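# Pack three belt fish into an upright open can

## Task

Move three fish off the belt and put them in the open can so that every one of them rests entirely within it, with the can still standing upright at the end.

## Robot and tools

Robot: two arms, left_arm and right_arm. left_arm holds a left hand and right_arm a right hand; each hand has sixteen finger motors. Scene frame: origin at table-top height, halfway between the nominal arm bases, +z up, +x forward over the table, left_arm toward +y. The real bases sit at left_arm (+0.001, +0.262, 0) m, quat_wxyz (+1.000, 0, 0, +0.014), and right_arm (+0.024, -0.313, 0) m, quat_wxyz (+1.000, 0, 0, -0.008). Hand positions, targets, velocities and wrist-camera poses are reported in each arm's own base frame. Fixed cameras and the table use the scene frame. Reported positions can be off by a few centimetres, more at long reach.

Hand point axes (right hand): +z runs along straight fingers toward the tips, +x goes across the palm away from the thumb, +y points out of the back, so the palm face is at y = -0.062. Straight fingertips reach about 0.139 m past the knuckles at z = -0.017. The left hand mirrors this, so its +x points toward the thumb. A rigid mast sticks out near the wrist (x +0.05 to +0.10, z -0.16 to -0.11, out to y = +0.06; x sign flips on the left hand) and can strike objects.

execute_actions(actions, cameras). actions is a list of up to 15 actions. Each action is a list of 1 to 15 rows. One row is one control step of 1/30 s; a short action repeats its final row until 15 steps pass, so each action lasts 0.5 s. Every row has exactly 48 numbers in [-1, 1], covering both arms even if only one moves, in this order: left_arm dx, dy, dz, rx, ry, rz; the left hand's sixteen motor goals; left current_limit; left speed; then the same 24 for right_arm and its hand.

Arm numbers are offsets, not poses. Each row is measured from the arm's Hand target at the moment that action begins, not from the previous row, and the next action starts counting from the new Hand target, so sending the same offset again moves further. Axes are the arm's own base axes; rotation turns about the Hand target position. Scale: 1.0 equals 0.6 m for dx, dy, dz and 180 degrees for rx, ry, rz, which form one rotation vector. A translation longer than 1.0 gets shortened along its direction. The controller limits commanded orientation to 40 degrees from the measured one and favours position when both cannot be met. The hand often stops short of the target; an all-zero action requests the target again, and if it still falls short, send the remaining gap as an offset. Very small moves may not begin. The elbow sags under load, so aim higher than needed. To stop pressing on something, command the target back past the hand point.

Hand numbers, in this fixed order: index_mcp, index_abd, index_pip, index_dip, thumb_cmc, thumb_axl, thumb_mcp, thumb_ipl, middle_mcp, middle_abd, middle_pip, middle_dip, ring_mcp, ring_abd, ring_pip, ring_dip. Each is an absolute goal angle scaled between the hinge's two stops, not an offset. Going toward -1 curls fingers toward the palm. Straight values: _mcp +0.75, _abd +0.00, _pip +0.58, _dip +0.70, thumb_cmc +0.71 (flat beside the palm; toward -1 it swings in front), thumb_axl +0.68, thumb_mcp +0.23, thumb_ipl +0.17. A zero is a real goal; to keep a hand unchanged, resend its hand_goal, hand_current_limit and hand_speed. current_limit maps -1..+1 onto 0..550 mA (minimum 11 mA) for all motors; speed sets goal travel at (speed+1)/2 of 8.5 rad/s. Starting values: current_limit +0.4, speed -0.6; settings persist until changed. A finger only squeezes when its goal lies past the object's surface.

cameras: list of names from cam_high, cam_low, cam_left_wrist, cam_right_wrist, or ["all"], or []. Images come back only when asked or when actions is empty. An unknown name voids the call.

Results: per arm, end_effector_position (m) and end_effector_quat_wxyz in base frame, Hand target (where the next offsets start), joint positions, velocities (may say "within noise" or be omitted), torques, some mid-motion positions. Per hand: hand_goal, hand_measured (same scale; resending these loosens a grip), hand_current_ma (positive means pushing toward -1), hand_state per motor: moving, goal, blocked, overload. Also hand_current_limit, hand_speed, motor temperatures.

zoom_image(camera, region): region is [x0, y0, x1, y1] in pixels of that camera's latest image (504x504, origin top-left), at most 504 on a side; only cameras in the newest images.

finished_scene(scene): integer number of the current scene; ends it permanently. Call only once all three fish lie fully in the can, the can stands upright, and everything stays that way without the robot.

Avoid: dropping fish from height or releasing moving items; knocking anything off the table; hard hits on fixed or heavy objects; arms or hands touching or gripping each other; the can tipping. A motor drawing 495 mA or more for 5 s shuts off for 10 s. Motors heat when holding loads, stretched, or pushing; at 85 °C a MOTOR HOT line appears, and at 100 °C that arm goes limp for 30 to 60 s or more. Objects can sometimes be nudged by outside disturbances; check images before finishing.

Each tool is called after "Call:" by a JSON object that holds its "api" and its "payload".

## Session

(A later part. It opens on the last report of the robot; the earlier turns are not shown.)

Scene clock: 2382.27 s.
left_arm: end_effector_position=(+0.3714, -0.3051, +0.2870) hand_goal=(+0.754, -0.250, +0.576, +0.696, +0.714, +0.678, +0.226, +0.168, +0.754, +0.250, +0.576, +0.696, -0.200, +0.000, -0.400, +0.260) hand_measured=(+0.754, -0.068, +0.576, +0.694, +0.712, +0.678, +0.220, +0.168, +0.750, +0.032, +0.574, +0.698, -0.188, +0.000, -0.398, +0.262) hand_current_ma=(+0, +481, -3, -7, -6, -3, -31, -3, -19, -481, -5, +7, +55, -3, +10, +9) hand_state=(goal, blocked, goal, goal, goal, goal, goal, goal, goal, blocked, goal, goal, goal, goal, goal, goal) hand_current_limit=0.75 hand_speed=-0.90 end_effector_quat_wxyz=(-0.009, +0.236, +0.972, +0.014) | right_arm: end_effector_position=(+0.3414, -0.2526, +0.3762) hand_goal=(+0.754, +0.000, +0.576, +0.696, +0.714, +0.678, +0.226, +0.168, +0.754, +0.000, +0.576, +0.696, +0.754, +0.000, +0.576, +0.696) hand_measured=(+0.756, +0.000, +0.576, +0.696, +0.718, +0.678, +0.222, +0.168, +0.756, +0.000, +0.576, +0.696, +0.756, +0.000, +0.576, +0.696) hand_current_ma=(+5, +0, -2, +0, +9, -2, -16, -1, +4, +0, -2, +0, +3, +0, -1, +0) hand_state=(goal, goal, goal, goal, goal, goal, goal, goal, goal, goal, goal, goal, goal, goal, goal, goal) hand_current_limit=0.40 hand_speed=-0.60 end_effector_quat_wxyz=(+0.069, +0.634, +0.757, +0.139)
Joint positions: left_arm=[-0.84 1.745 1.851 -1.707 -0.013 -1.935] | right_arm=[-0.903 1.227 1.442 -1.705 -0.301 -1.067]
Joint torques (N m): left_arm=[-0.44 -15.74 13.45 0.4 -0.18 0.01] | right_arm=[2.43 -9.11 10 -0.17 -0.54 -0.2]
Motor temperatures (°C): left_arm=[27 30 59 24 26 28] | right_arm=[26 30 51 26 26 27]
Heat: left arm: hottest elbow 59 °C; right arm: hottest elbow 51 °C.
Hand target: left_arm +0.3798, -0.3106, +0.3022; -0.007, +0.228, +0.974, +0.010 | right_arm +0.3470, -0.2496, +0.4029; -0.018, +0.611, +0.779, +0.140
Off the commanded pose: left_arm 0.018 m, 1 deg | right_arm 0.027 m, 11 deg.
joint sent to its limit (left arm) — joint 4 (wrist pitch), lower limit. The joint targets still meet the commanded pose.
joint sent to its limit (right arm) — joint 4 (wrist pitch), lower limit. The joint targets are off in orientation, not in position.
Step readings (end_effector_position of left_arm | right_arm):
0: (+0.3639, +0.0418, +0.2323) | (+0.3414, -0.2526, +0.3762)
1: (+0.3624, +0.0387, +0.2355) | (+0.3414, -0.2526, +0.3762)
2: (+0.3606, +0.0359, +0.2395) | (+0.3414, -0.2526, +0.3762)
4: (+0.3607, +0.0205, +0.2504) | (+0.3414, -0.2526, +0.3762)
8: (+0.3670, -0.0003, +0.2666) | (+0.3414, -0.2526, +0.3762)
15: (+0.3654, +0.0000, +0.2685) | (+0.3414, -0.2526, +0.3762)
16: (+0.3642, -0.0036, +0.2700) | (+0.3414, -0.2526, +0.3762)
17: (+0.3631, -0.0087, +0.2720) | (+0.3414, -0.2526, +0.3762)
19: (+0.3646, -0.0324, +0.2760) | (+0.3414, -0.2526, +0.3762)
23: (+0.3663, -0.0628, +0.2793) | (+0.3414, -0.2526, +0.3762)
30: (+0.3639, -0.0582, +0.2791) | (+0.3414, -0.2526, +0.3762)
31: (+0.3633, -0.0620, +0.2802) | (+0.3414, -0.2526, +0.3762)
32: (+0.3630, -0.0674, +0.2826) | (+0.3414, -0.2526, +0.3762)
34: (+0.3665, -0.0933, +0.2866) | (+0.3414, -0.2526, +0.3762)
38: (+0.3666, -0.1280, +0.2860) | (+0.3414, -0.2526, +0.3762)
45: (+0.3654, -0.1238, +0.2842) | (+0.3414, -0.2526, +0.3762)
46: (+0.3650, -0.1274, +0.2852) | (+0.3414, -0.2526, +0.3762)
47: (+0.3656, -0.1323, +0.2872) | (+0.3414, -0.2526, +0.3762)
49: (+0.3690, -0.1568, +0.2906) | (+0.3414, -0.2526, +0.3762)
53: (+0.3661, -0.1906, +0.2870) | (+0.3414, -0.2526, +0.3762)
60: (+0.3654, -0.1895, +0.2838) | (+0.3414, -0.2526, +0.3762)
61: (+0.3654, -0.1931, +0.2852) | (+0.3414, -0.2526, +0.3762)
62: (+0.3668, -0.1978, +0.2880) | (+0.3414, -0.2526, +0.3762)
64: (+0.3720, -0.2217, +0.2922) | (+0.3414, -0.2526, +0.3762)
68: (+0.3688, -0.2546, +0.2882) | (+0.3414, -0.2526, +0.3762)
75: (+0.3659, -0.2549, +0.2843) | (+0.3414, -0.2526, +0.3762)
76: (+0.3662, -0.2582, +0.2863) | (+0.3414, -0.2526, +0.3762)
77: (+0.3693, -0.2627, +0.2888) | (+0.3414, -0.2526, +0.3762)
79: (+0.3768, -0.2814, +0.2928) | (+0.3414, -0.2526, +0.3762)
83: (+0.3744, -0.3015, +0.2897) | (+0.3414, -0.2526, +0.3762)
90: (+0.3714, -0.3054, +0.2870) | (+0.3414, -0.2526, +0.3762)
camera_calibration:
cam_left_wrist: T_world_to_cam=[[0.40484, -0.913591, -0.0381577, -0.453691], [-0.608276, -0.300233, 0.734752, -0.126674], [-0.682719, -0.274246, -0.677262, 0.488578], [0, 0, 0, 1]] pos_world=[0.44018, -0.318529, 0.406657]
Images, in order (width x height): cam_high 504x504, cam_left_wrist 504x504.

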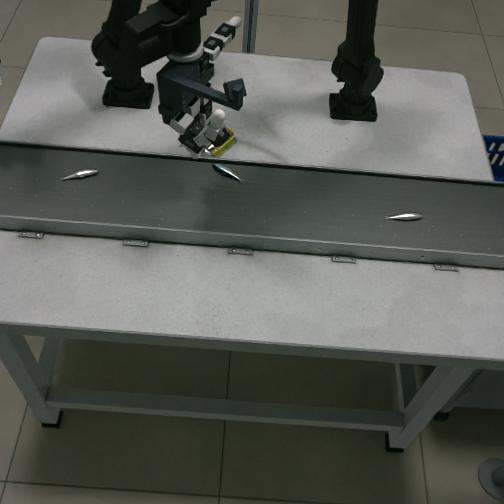

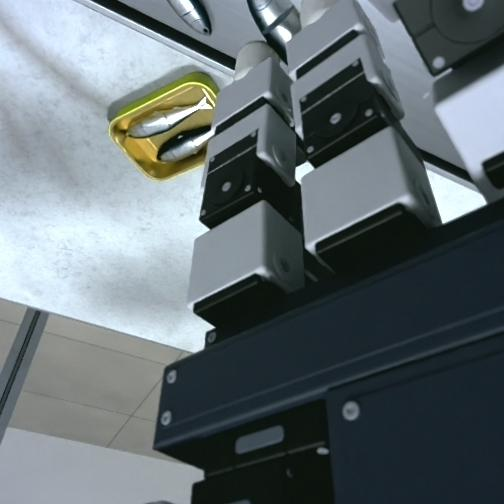

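Call:
{"api": "execute_actions", "payload": {"actions": [[[-0.0494,-0.0348,0,0,0,-0.1128,0.754,-0.25,0.576,0.696,0.714,0.678,0.226,0.168,0.754,0.25,0.576,0.696,-0.2,0,-0.4,0.26,0.75,-0.9,0,0,0,0,0,0,0.754,0,0.576,0.696,0.714,0.678,0.226,0.168,0.754,0,0.576,0.696,0.754,0,0.576,0.696,0.4,-0.6]],[[-0.0494,-0.0348,0,0,0,-0.1128,0.754,-0.25,0.576,0.696,0.714,0.678,0.226,0.168,0.754,0.25,0.576,0.696,-0.2,0,-0.4,0.26,0.75,-0.9,0,0,0,0,0,0,0.754,0,0.576,0.696,0.714,0.678,0.226,0.168,0.754,0,0.576,0.696,0.754,0,0.576,0.696,0.4,-0.6]],[[-0.0494,-0.0348,0,0,0,-0.1128,0.754,-0.25,0.576,0.696,0.714,0.678,0.226,0.168,0.754,0.25,0.576,0.696,-0.2,0,-0.4,0.26,0.75,-0.9,0,0,0,0,0,0,0.754,0,0.576,0.696,0.714,0.678,0.226,0.168,0.754,0,0.576,0.696,0.754,0,0.576,0.696,0.4,-0.6]],[[-0.0494,-0.0348,0,0,0,-0.1128,0.754,-0.25,0.576,0.696,0.714,0.678,0.226,0.168,0.754,0.25,0.576,0.696,-0.2,0,-0.4,0.26,0.75,-0.9,0,0,0,0,0,0,0.754,0,0.576,0.696,0.714,0.678,0.226,0.168,0.754,0,0.576,0.696,0.754,0,0.576,0.696,0.4,-0.6]],[[-0.0494,-0.0348,0,0,0,-0.1128,0.754,-0.25,0.576,0.696,0.714,0.678,0.226,0.168,0.754,0.25,0.576,0.696,-0.2,0,-0.4,0.26,0.75,-0.9,0,0,0,0,0,0,0.754,0,0.576,0.696,0.714,0.678,0.226,0.168,0.754,0,0.576,0.696,0.754,0,0.576,0.696,0.4,-0.6]],[[0,0,-0.08,0,0,0,0.754,-0.25,0.576,0.696,0.714,0.678,0.226,0.168,0.754,0.25,0.576,0.696,-0.2,0,-0.4,0.26,0.75,-0.9,0,0,0,0,0,0,0.754,0,0.576,0.696,0.714,0.678,0.226,0.168,0.754,0,0.576,0.696,0.754,0,0.576,0.696,0.4,-0.6]],[[0,0,-0.08,0,0,0,0.754,-0.25,0.576,0.696,0.714,0.678,0.226,0.168,0.754,0.25,0.576,0.696,-0.2,0,-0.4,0.26,0.75,-0.9,0,0,0,0,0,0,0.754,0,0.576,0.696,0.714,0.678,0.226,0.168,0.754,0,0.576,0.696,0.754,0,0.576,0.696,0.4,-0.6]],[[0,0,-0.08,0,0,0,0.754,-0.25,0.576,0.696,0.714,0.678,0.226,0.168,0.754,0.25,0.576,0.696,-0.2,0,-0.4,0.26,0.75,-0.9,0,0,0,0,0,0,0.754,0,0.576,0.696,0.714,0.678,0.226,0.168,0.754,0,0.576,0.696,0.754,0,0.576,0.696,0.4,-0.6]]], "cameras": ["cam_left_wrist","cam_high"]}}

Call:
{"api": "zoom_image", "payload": {"camera": "cam_high", "region": [160, 90, 260, 190]}}

Call:
{"api": "zoom_image", "payload": {"camera": "cam_left_wrist", "region": [160, 0, 360, 150]}}

Scene clock: 2457.17 s.
left_arm: end_effector_position=(+0.2282, -0.4107, +0.1545) hand_goal=(+0.754, -0.250, +0.576, +0.696, +0.714, +0.678, +0.226, +0.168, +0.754, +0.250, +0.576, +0.696, -0.200, +0.000, -0.400, +0.260) hand_measured=(+0.756, -0.070, +0.576, +0.694, +0.714, +0.678, +0.222, +0.168, +0.750, +0.032, +0.574, +0.698, -0.190, +0.000, -0.398, +0.262) hand_current_ma=(+6, +481, +4, -6, +1, -3, -19, -3, -15, -481, -5, +6, +45, +0, +10, +9) hand_state=(goal, blocked, goal, goal, goal, goal, goal, goal, goal, blocked, goal, goal, goal, goal, goal, goal) hand_current_limit=0.75 hand_speed=-0.90 end_effector_quat_wxyz=(-0.007, +0.898, +0.440, +0.013) | right_arm: end_effector_position=(+0.3414, -0.2526, +0.3762) hand_goal=(+0.754, +0.000, +0.576, +0.696, +0.714, +0.678, +0.226, +0.168, +0.754, +0.000, +0.576, +0.696, +0.754, +0.000, +0.576, +0.696) hand_measured=(+0.756, +0.000, +0.576, +0.696, +0.718, +0.678, +0.222, +0.168, +0.756, +0.000, +0.576, +0.696, +0.756, +0.000, +0.576, +0.696) hand_current_ma=(+5, +0, -2, +0, +9, -2, -16, -1, +4, +0, -2, +0, +3, +0, -1, +0) hand_state=(goal, goal, goal, goal, goal, goal, goal, goal, goal, goal, goal, goal, goal, goal, goal, goal) hand_current_limit=0.40 hand_speed=-0.60 end_effector_quat_wxyz=(+0.069, +0.634, +0.757, +0.139)
Joint positions: left_arm=[-1.208 1.45 1.149 -1.286 -0.025 -0.549] | right_arm=[-0.903 1.227 1.442 -1.705 -0.301 -1.067]
Joint torques (N m): left_arm=[-0.62 -11.4 8.99 1.5 -0.1 0.1] | right_arm=[2.61 -9.7 10.17 -0.1 -0.5 -0.19]
Motor temperatures (°C): left_arm=[27 33 62 24 26 28] | right_arm=[26 30 51 26 26 27]
Heat: left arm: hottest elbow 62 °C; right arm: hottest elbow 51 °C.
Hand target: left_arm +0.2316, -0.4150, +0.1582; +0.003, +0.898, +0.439, +0.012 | right_arm +0.3470, -0.2496, +0.4029; -0.018, +0.611, +0.779, +0.140
Off the commanded pose: left_arm 0.007 m, 1 deg | right_arm 0.027 m, 11 deg.
joint sent to its limit (right arm) — joint 4 (wrist pitch), lower limit. The joint targets are off in orientation, not in position.
Step readings (end_effector_position of left_arm | right_arm):
0: (+0.3714, -0.3051, +0.2870) | (+0.3414, -0.2526, +0.3762)
1: (+0.3704, -0.3076, +0.2865) | (+0.3414, -0.2526, +0.3762)
2: (+0.3712, -0.3077, +0.2868) | (+0.3414, -0.2526, +0.3762)
4: (+0.3640, -0.3151, +0.2861) | (+0.3414, -0.2526, +0.3762)
8: (+0.3478, -0.3357, +0.2897) | (+0.3414, -0.2526, +0.3762)
15: (+0.3475, -0.3389, +0.2928) | (+0.3414, -0.2526, +0.3762)
16: (+0.3464, -0.3394, +0.2904) | (+0.3414, -0.2526, +0.3762)
17: (+0.3467, -0.3380, +0.2893) | (+0.3414, -0.2526, +0.3762)
19: (+0.3353, -0.3375, +0.2849) | (+0.3414, -0.2526, +0.3762)
23: (+0.3175, -0.3516, +0.2895) | (+0.3414, -0.2526, +0.3762)
30: (+0.3162, -0.3551, +0.2955) | (+0.3414, -0.2526, +0.3762)
31: (+0.3154, -0.3558, +0.2934) | (+0.3414, -0.2526, +0.3762)
32: (+0.3153, -0.3564, +0.2919) | (+0.3414, -0.2526, +0.3762)
34: (+0.3038, -0.3576, +0.2869) | (+0.3414, -0.2526, +0.3762)
38: (+0.2870, -0.3697, +0.2907) | (+0.3414, -0.2526, +0.3762)
45: (+0.2867, -0.3730, +0.2957) | (+0.3414, -0.2526, +0.3762)
46: (+0.2855, -0.3746, +0.2937) | (+0.3414, -0.2526, +0.3762)
47: (+0.2845, -0.3767, +0.2927) | (+0.3414, -0.2526, +0.3762)
49: (+0.2735, -0.3796, +0.2883) | (+0.3414, -0.2526, +0.3762)
53: (+0.2590, -0.3891, +0.2920) | (+0.3414, -0.2526, +0.3762)
60: (+0.2582, -0.3930, +0.2958) | (+0.3414, -0.2526, +0.3762)
61: (+0.2563, -0.3952, +0.2943) | (+0.3414, -0.2526, +0.3762)
62: (+0.2544, -0.3979, +0.2934) | (+0.3414, -0.2526, +0.3762)
64: (+0.2444, -0.4015, +0.2903) | (+0.3414, -0.2526, +0.3762)
68: (+0.2326, -0.4092, +0.2931) | (+0.3414, -0.2526, +0.3762)
75: (+0.2306, -0.4132, +0.2951) | (+0.3414, -0.2526, +0.3762)
76: (+0.2305, -0.4135, +0.2883) | (+0.3414, -0.2526, +0.3762)
77: (+0.2311, -0.4158, +0.2846) | (+0.3414, -0.2526, +0.3762)
79: (+0.2295, -0.4127, +0.2666) | (+0.3414, -0.2526, +0.3762)
83: (+0.2276, -0.4084, +0.2472) | (+0.3414, -0.2526, +0.3762)
90: (+0.2284, -0.4108, +0.2477) | (+0.3414, -0.2526, +0.3762)
91: (+0.2285, -0.4111, +0.2420) | (+0.3414, -0.2526, +0.3762)
92: (+0.2295, -0.4141, +0.2393) | (+0.3414, -0.2526, +0.3762)
94: (+0.2293, -0.4134, +0.2242) | (+0.3414, -0.2526, +0.3762)
98: (+0.2273, -0.4083, +0.2030) | (+0.3414, -0.2526, +0.3762)
105: (+0.2282, -0.4107, +0.2022) | (+0.3414, -0.2526, +0.3762)
106: (+0.2282, -0.4107, +0.1968) | (+0.3414, -0.2526, +0.3762)
107: (+0.2294, -0.4139, +0.1933) | (+0.3414, -0.2526, +0.3762)
109: (+0.2295, -0.4142, +0.1789) | (+0.3414, -0.2526, +0.3762)
113: (+0.2274, -0.4086, +0.1565) | (+0.3414, -0.2526, +0.3762)
120: (+0.2282, -0.4107, +0.1545) | (+0.3414, -0.2526, +0.3762)
camera_calibration:
cam_left_wrist: T_world_to_cam=[[-0.972576, -0.230958, -0.0274833, 0.095719], [-0.172787, 0.638358, 0.750096, 0.135645], [-0.155696, 0.734274, -0.660758, 0.563456], [0, 0, 0, 1]] pos_world=[0.20426, -0.478214, 0.273192]
Images, in order (width x height): cam_high 504x504, cam_left_wrist 504x504.

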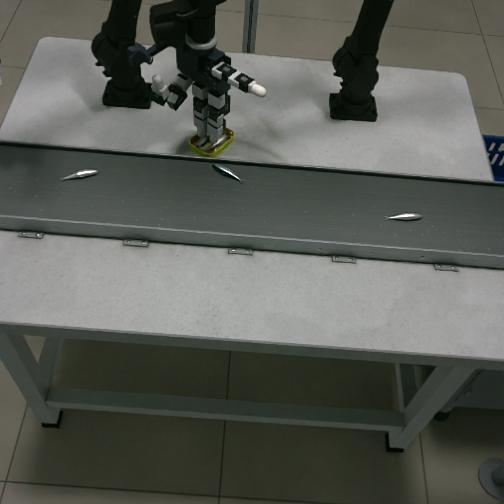

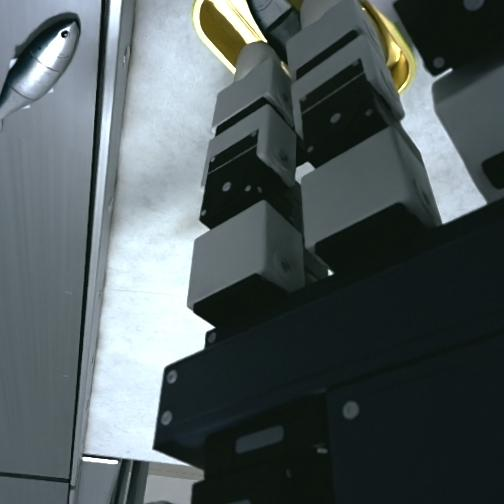

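Scaled by 5.040 from the camera's 504x504 image, which has a finer 720x720 frame.

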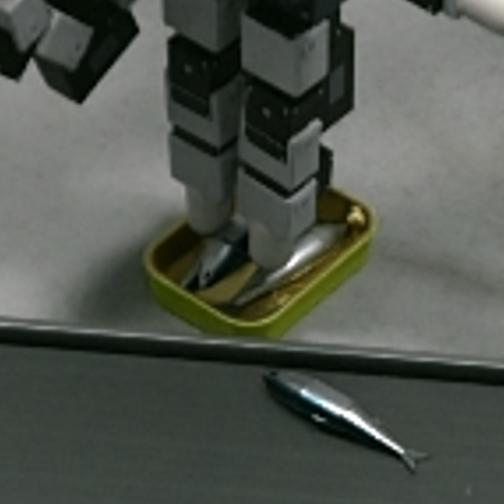

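Scaled by 2.520 from the camera's 504x504 image, which has a finer 720x720 frame.

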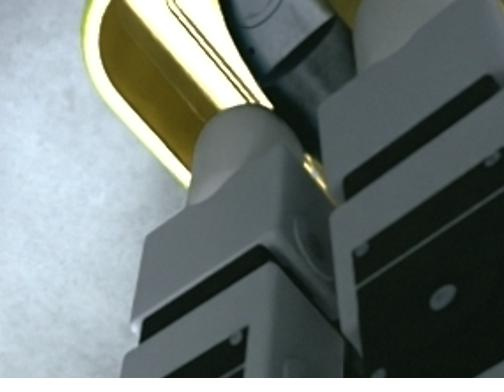

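Call:
{"api": "execute_actions", "payload": {"actions": [[[0,0,-0.03,0,0,0,0.754,-0.25,0.576,0.696,0.714,0.678,0.226,0.168,0.754,0.25,0.576,0.696,-0.2,0,-0.4,0.26,0.75,-0.9,0,0,0,0,0,0,0.754,0,0.576,0.696,0.714,0.678,0.226,0.168,0.754,0,0.576,0.696,0.754,0,0.576,0.696,0.4,-0.6]]], "cameras": ["cam_left_wrist","cam_high"]}}

Call:
{"api": "zoom_image", "payload": {"camera": "cam_high", "region": [160, 90, 260, 190]}}

Call:
{"api": "zoom_image", "payload": {"camera": "cam_left_wrist", "region": [160, 0, 360, 150]}}

Scene clock: 2469.80 s.
left_arm: end_effector_position=(+0.2289, -0.4128, +0.1446) hand_goal=(+0.754, -0.250, +0.576, +0.696, +0.714, +0.678, +0.226, +0.168, +0.754, +0.250, +0.576, +0.696, -0.200, +0.000, -0.400, +0.260) hand_measured=(+0.756, -0.070, +0.578, +0.694, +0.714, +0.678, +0.222, +0.168, +0.752, +0.032, +0.574, +0.698, -0.190, +0.000, -0.398, +0.262) hand_current_ma=(+10, +481, +5, -4, +1, -3, -19, -3, -13, -481, -5, +6, +45, +0, +10, +9) hand_state=(goal, blocked, goal, goal, goal, goal, goal, goal, goal, blocked, goal, goal, goal, goal, goal, goal) hand_current_limit=0.75 hand_speed=-0.90 end_effector_quat_wxyz=(+0.002, +0.898, +0.440, +0.012) | right_arm: end_effector_position=(+0.3414, -0.2526, +0.3762) hand_goal=(+0.754, +0.000, +0.576, +0.696, +0.714, +0.678, +0.226, +0.168, +0.754, +0.000, +0.576, +0.696, +0.754, +0.000, +0.576, +0.696) hand_measured=(+0.756, +0.000, +0.576, +0.696, +0.718, +0.678, +0.222, +0.168, +0.756, +0.000, +0.576, +0.696, +0.756, +0.000, +0.576, +0.696) hand_current_ma=(+5, +0, -2, +0, +9, -2, -16, -1, +4, +0, -2, +0, +3, +0, -1, +0) hand_state=(goal, goal, goal, goal, goal, goal, goal, goal, goal, goal, goal, goal, goal, goal, goal, goal) hand_current_limit=0.40 hand_speed=-0.60 end_effector_quat_wxyz=(+0.069, +0.634, +0.757, +0.139)
Joint positions: left_arm=[-1.208 1.453 1.122 -1.238 -0.025 -0.549] | right_arm=[-0.903 1.227 1.442 -1.705 -0.301 -1.067]
Joint torques (N m): left_arm=[-0.56 -10.64 8.4 1.55 -0.09 0.11] | right_arm=[1.03 -9.93 9.91 -0.06 -0.52 -0.17]
Motor temperatures (°C): left_arm=[26 33 59 24 26 28] | right_arm=[26 30 51 26 26 27]
Heat: left arm: hottest elbow 59 °C; right arm: hottest elbow 51 °C.
Hand target: left_arm +0.2315, -0.4150, +0.1402; +0.003, +0.898, +0.439, +0.012 | right_arm +0.3470, -0.2496, +0.4029; -0.018, +0.611, +0.779, +0.140
Off the commanded pose: left_arm 0.006 m, 0 deg | right_arm 0.027 m, 11 deg.
joint sent to its limit (right arm) — joint 4 (wrist pitch), lower limit. The joint targets are off in orientation, not in position.
Step readings (end_effector_position of left_arm | right_arm):
0: (+0.2282, -0.4107, +0.1545) | (+0.3414, -0.2526, +0.3762)
1: (+0.2283, -0.4110, +0.1531) | (+0.3414, -0.2526, +0.3762)
2: (+0.2289, -0.4126, +0.1519) | (+0.3414, -0.2526, +0.3762)
4: (+0.2292, -0.4137, +0.1482) | (+0.3414, -0.2526, +0.3762)
8: (+0.2287, -0.4123, +0.1445) | (+0.3414, -0.2526, +0.3762)
15: (+0.2289, -0.4128, +0.1446) | (+0.3414, -0.2526, +0.3762)
camera_calibration:
cam_left_wrist: T_world_to_cam=[[-0.972393, -0.231484, -0.029445, 0.0957058], [-0.17731, 0.650935, 0.738136, 0.15236], [-0.1517, 0.722979, -0.674009, 0.554908], [0, 0, 0, 1]] pos_world=[0.204258, -0.478209, 0.264368]
Images, in order (width x height): cam_high 504x504, cam_left_wrist 504x504.

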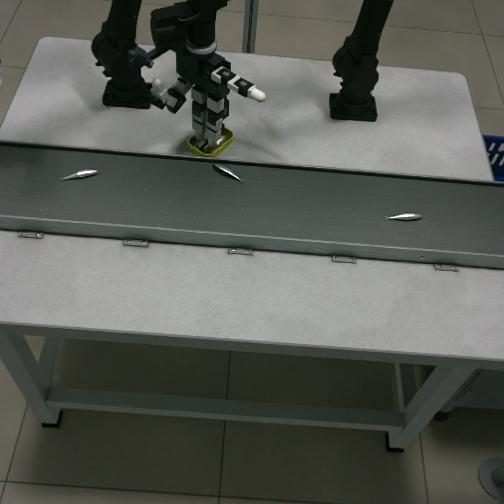

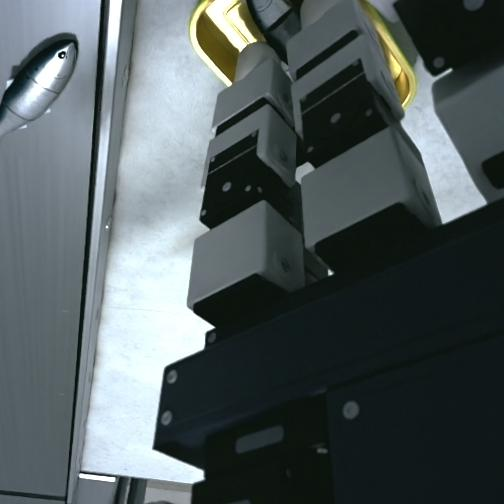

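Scaled by 5.040 from the camera's 504x504 image, which has a finer 720x720 frame.

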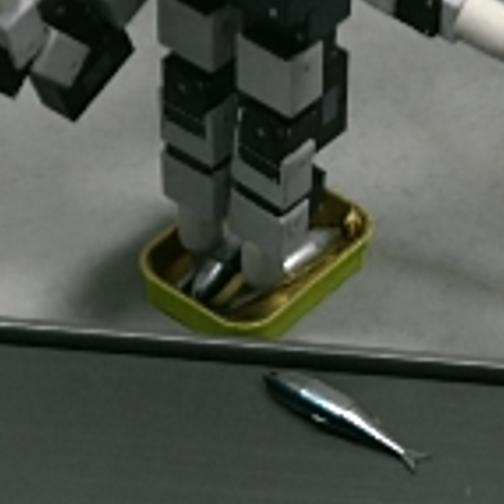

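Scaled by 2.520 from the camera's 504x504 image, which has a finer 720x720 frame.

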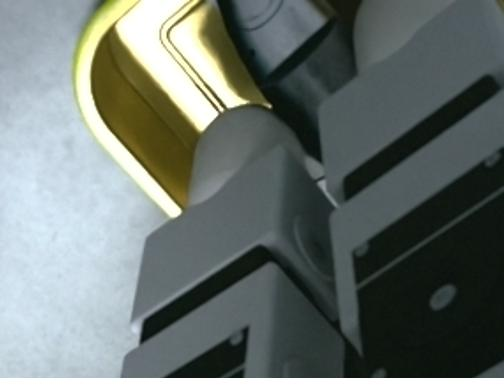

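Call:
{"api": "execute_actions", "payload": {"actions": [[[0,0,0,0,0,0,0.754,-0.02,0.576,0.696,0.714,0.678,0.226,0.168,0.754,0.025,0.576,0.696,-0.2,0,-0.4,0.26,0.4,-0.95,0,0,0,0,0,0,0.754,0,0.576,0.696,0.714,0.678,0.226,0.168,0.754,0,0.576,0.696,0.754,0,0.576,0.696,0.4,-0.6]]], "cameras": ["cam_left_wrist","cam_high"]}}

Call:
{"api": "zoom_image", "payload": {"camera": "cam_high", "region": [160, 90, 260, 190]}}

Call:
{"api": "zoom_image", "payload": {"camera": "cam_left_wrist", "region": [160, 0, 360, 150]}}

Scene clock: 2486.10 s.
left_arm: end_effector_position=(+0.2289, -0.4128, +0.1446) hand_goal=(+0.754, -0.020, +0.576, +0.696, +0.714, +0.678, +0.226, +0.168, +0.754, +0.026, +0.576, +0.696, -0.200, +0.000, -0.400, +0.260) hand_measured=(+0.756, -0.024, +0.578, +0.694, +0.714, +0.678, +0.222, +0.168, +0.752, +0.022, +0.574, +0.698, -0.190, +0.000, -0.398, +0.262) hand_current_ma=(+7, -12, +5, -4, +1, -3, -19, -3, -13, -13, -5, +6, +45, +0, +10, +9) hand_state=(goal, goal, goal, goal, goal, goal, goal, goal, goal, goal, goal, goal, goal, goal, goal, goal) hand_current_limit=0.40 hand_speed=-0.95 end_effector_quat_wxyz=(+0.002, +0.898, +0.440, +0.012) | right_arm: end_effector_position=(+0.3414, -0.2526, +0.3762) hand_goal=(+0.754, +0.000, +0.576, +0.696, +0.714, +0.678, +0.226, +0.168, +0.754, +0.000, +0.576, +0.696, +0.754, +0.000, +0.576, +0.696) hand_measured=(+0.756, +0.000, +0.576, +0.696, +0.718, +0.678, +0.222, +0.168, +0.756, +0.000, +0.576, +0.696, +0.756, +0.000, +0.576, +0.696) hand_current_ma=(+5, +0, -2, +0, +9, -2, -16, -1, +4, +0, -2, +0, +3, +0, -1, +0) hand_state=(goal, goal, goal, goal, goal, goal, goal, goal, goal, goal, goal, goal, goal, goal, goal, goal) hand_current_limit=0.40 hand_speed=-0.60 end_effector_quat_wxyz=(+0.069, +0.634, +0.757, +0.139)
Joint positions: left_arm=[-1.208 1.453 1.122 -1.238 -0.025 -0.549] | right_arm=[-0.903 1.227 1.442 -1.705 -0.301 -1.067]
Joint torques (N m): left_arm=[-0.5 -10.75 8.47 1.5 -0.09 0.11] | right_arm=[2.26 -9.82 9.96 0.03 -0.51 -0.17]
Motor temperatures (°C): left_arm=[26 32 58 24 26 28] | right_arm=[26 30 51 26 26 27]
Heat: left arm: hottest elbow 58 °C; right arm: hottest elbow 51 °C.
Hand target: left_arm +0.2315, -0.4150, +0.1402; +0.003, +0.898, +0.439, +0.012 | right_arm +0.3470, -0.2496, +0.4029; -0.018, +0.611, +0.779, +0.140
Off the commanded pose: left_arm 0.006 m, 0 deg | right_arm 0.027 m, 11 deg.
joint sent to its limit (right arm) — joint 4 (wrist pitch), lower limit. The joint targets are off in orientation, not in position.
Step readings (end_effector_position of left_arm | right_arm):
0: (+0.2289, -0.4128, +0.1446) | (+0.3414, -0.2526, +0.3762)
1: (+0.2289, -0.4128, +0.1446) | (+0.3414, -0.2526, +0.3762)
2: (+0.2289, -0.4128, +0.1446) | (+0.3414, -0.2526, +0.3762)
4: (+0.2289, -0.4128, +0.1446) | (+0.3414, -0.2526, +0.3762)
8: (+0.2289, -0.4128, +0.1446) | (+0.3414, -0.2526, +0.3762)
15: (+0.2289, -0.4128, +0.1446) | (+0.3414, -0.2526, +0.3762)
camera_calibration:
cam_left_wrist: T_world_to_cam=[[-0.972393, -0.231484, -0.029445, 0.0957058], [-0.17731, 0.650935, 0.738136, 0.15236], [-0.1517, 0.722979, -0.674009, 0.554908], [0, 0, 0, 1]] pos_world=[0.204258, -0.478209, 0.264368]
Images, in order (width x height): cam_high 504x504, cam_left_wrist 504x504.

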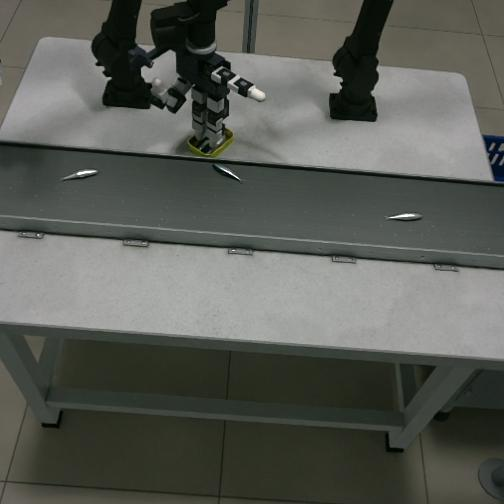

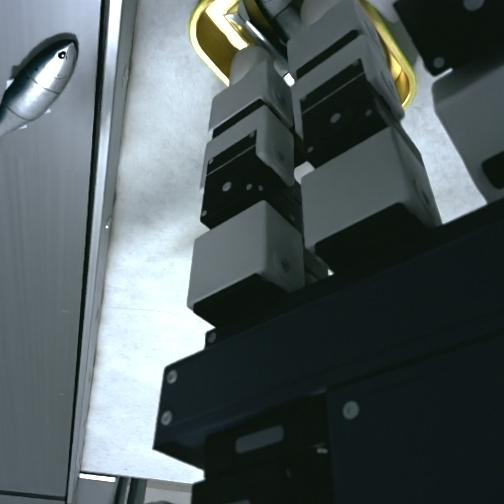

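Scaled by 5.040 from the camera's 504x504 image, which has a finer 720x720 frame.

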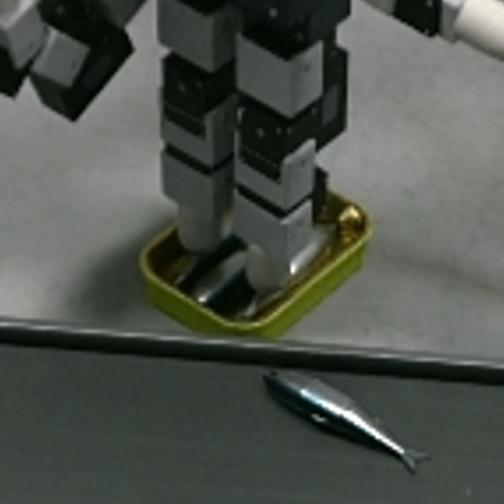

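Scaled by 2.520 from the camera's 504x504 image, which has a finer 720x720 frame.

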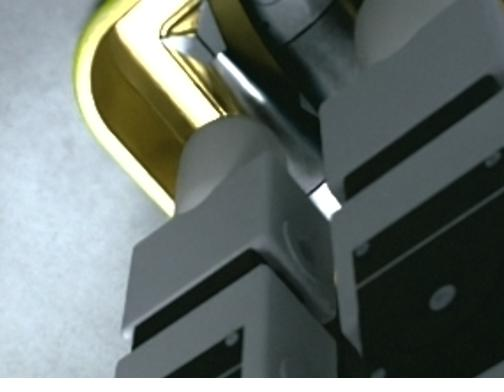

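Call:
{"api": "execute_actions", "payload": {"actions": [[[0.012,-0.022,0.1,0,0,0,0.754,-0.03,0.576,0.696,0.714,0.678,0.226,0.168,0.754,0.0,0.576,0.696,-0.2,0,-0.4,0.26,0.4,-0.95,0,0,0,0,0,0,0.754,0,0.576,0.696,0.714,0.678,0.226,0.168,0.754,0,0.576,0.696,0.754,0,0.576,0.696,0.4,-0.6]],[[0,0,0.1,0,0,0,0.754,0,0.576,0.696,0.714,0.678,0.226,0.168,0.754,0.0,0.576,0.696,-0.2,0,-0.4,0.26,0.4,-0.95,0,0,0,0,0,0,0.754,0,0.576,0.696,0.714,0.678,0.226,0.168,0.754,0,0.576,0.696,0.754,0,0.576,0.696,0.4,-0.6]]], "cameras": ["cam_left_wrist","cam_high"]}}

Call:
{"api": "zoom_image", "payload": {"camera": "cam_high", "region": [160, 90, 260, 190]}}

Scene clock: 2498.80 s.
left_arm: end_effector_position=(+0.2322, -0.4223, +0.2420) hand_goal=(+0.754, +0.000, +0.576, +0.696, +0.714, +0.678, +0.226, +0.168, +0.754, +0.000, +0.576, +0.696, -0.200, +0.000, -0.400, +0.260) hand_measured=(+0.752, -0.004, +0.576, +0.694, +0.714, +0.678, +0.220, +0.168, +0.752, +0.002, +0.574, +0.698, -0.190, +0.000, -0.398, +0.262) hand_current_ma=(-8, -13, +2, -4, +0, -3, -30, -3, -8, +7, -6, +6, +49, +0, +10, +9) hand_state=(goal, goal, goal, goal, goal, goal, goal, goal, goal, goal, goal, goal, goal, goal, goal, goal) hand_current_limit=0.40 hand_speed=-0.95 end_effector_quat_wxyz=(-0.011, +0.899, +0.438, +0.014) | right_arm: end_effector_position=(+0.3414, -0.2526, +0.3762) hand_goal=(+0.754, +0.000, +0.576, +0.696, +0.714, +0.678, +0.226, +0.168, +0.754, +0.000, +0.576, +0.696, +0.754, +0.000, +0.576, +0.696) hand_measured=(+0.756, +0.000, +0.576, +0.696, +0.718, +0.678, +0.222, +0.168, +0.756, +0.000, +0.576, +0.696, +0.756, +0.000, +0.576, +0.696) hand_current_ma=(+5, +0, -2, +0, +9, -2, -16, -1, +4, +0, -2, +0, +3, +0, -1, +0) hand_state=(goal, goal, goal, goal, goal, goal, goal, goal, goal, goal, goal, goal, goal, goal, goal, goal) hand_current_limit=0.40 hand_speed=-0.60 end_effector_quat_wxyz=(+0.069, +0.634, +0.757, +0.139)
Joint positions: left_arm=[-1.208 1.444 1.377 -1.529 -0.025 -0.544] | right_arm=[-0.903 1.227 1.442 -1.705 -0.301 -1.067]
Joint torques (N m): left_arm=[-0.03 -11.87 12.97 0.25 -0.11 0.11] | right_arm=[1.96 -9.7 10.07 0.01 -0.56 -0.2]
Motor temperatures (°C): left_arm=[26 32 57 24 26 28] | right_arm=[26 30 52 26 26 27]
Heat: left arm: hottest elbow 57 °C; right arm: hottest elbow 52 °C.
Hand target: left_arm +0.2387, -0.4283, +0.2601; +0.003, +0.898, +0.439, +0.012 | right_arm +0.3470, -0.2496, +0.4029; -0.018, +0.611, +0.779, +0.140
Off the commanded pose: left_arm 0.020 m, 2 deg | right_arm 0.027 m, 11 deg.
joint sent to its limit (right arm) — joint 4 (wrist pitch), lower limit. The joint targets are off in orientation, not in position.
Step readings (end_effector_position of left_arm | right_arm):
0: (+0.2289, -0.4128, +0.1446) | (+0.3414, -0.2526, +0.3762)
1: (+0.2283, -0.4114, +0.1475) | (+0.3414, -0.2526, +0.3762)
2: (+0.2272, -0.4086, +0.1506) | (+0.3414, -0.2526, +0.3762)
4: (+0.2271, -0.4084, +0.1618) | (+0.3414, -0.2526, +0.3762)
8: (+0.2310, -0.4188, +0.1801) | (+0.3414, -0.2526, +0.3762)
15: (+0.2309, -0.4188, +0.1818) | (+0.3414, -0.2526, +0.3762)
16: (+0.2303, -0.4171, +0.1866) | (+0.3414, -0.2526, +0.3762)
17: (+0.2288, -0.4135, +0.1912) | (+0.3414, -0.2526, +0.3762)
19: (+0.2281, -0.4116, +0.2070) | (+0.3414, -0.2526, +0.3762)
23: (+0.2319, -0.4217, +0.2369) | (+0.3414, -0.2526, +0.3762)
30: (+0.2322, -0.4223, +0.2420) | (+0.3414, -0.2526, +0.3762)
camera_calibration:
cam_left_wrist: T_world_to_cam=[[-0.973698, -0.22636, -0.0259593, 0.101206], [-0.167367, 0.633285, 0.755604, 0.0732613], [-0.154599, 0.740075, -0.654514, 0.631052], [0, 0, 0, 1]] pos_world=[0.208366, -0.490512, 0.360303]
Images, in order (width x height): cam_high 504x504, cam_left_wrist 504x504.

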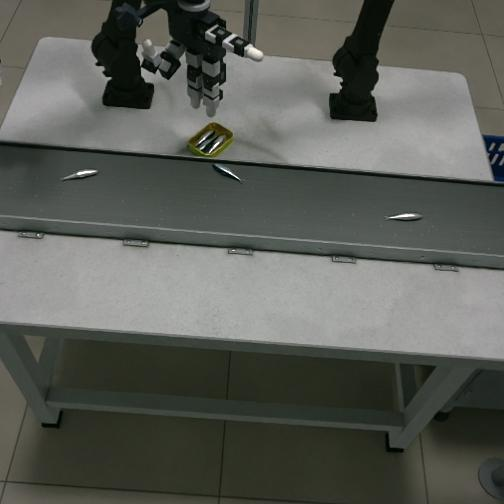

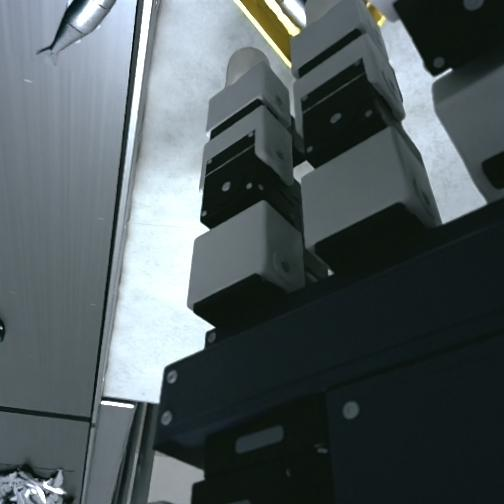

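Scaled by 5.040 from the camera's 504x504 image, which has a finer 720x720 frame.

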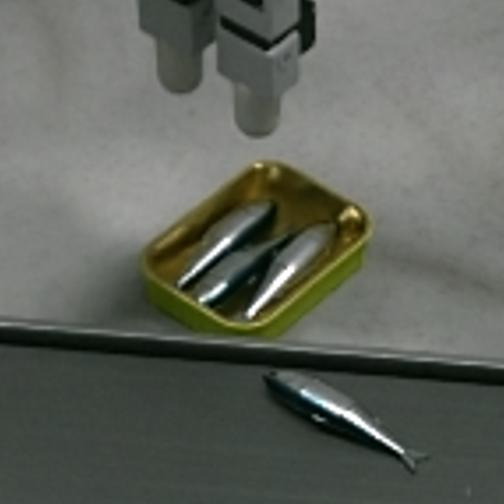

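Call:
{"api": "finished_scene", "payload": {"scene": 1}}

The scene is finished: the task was done.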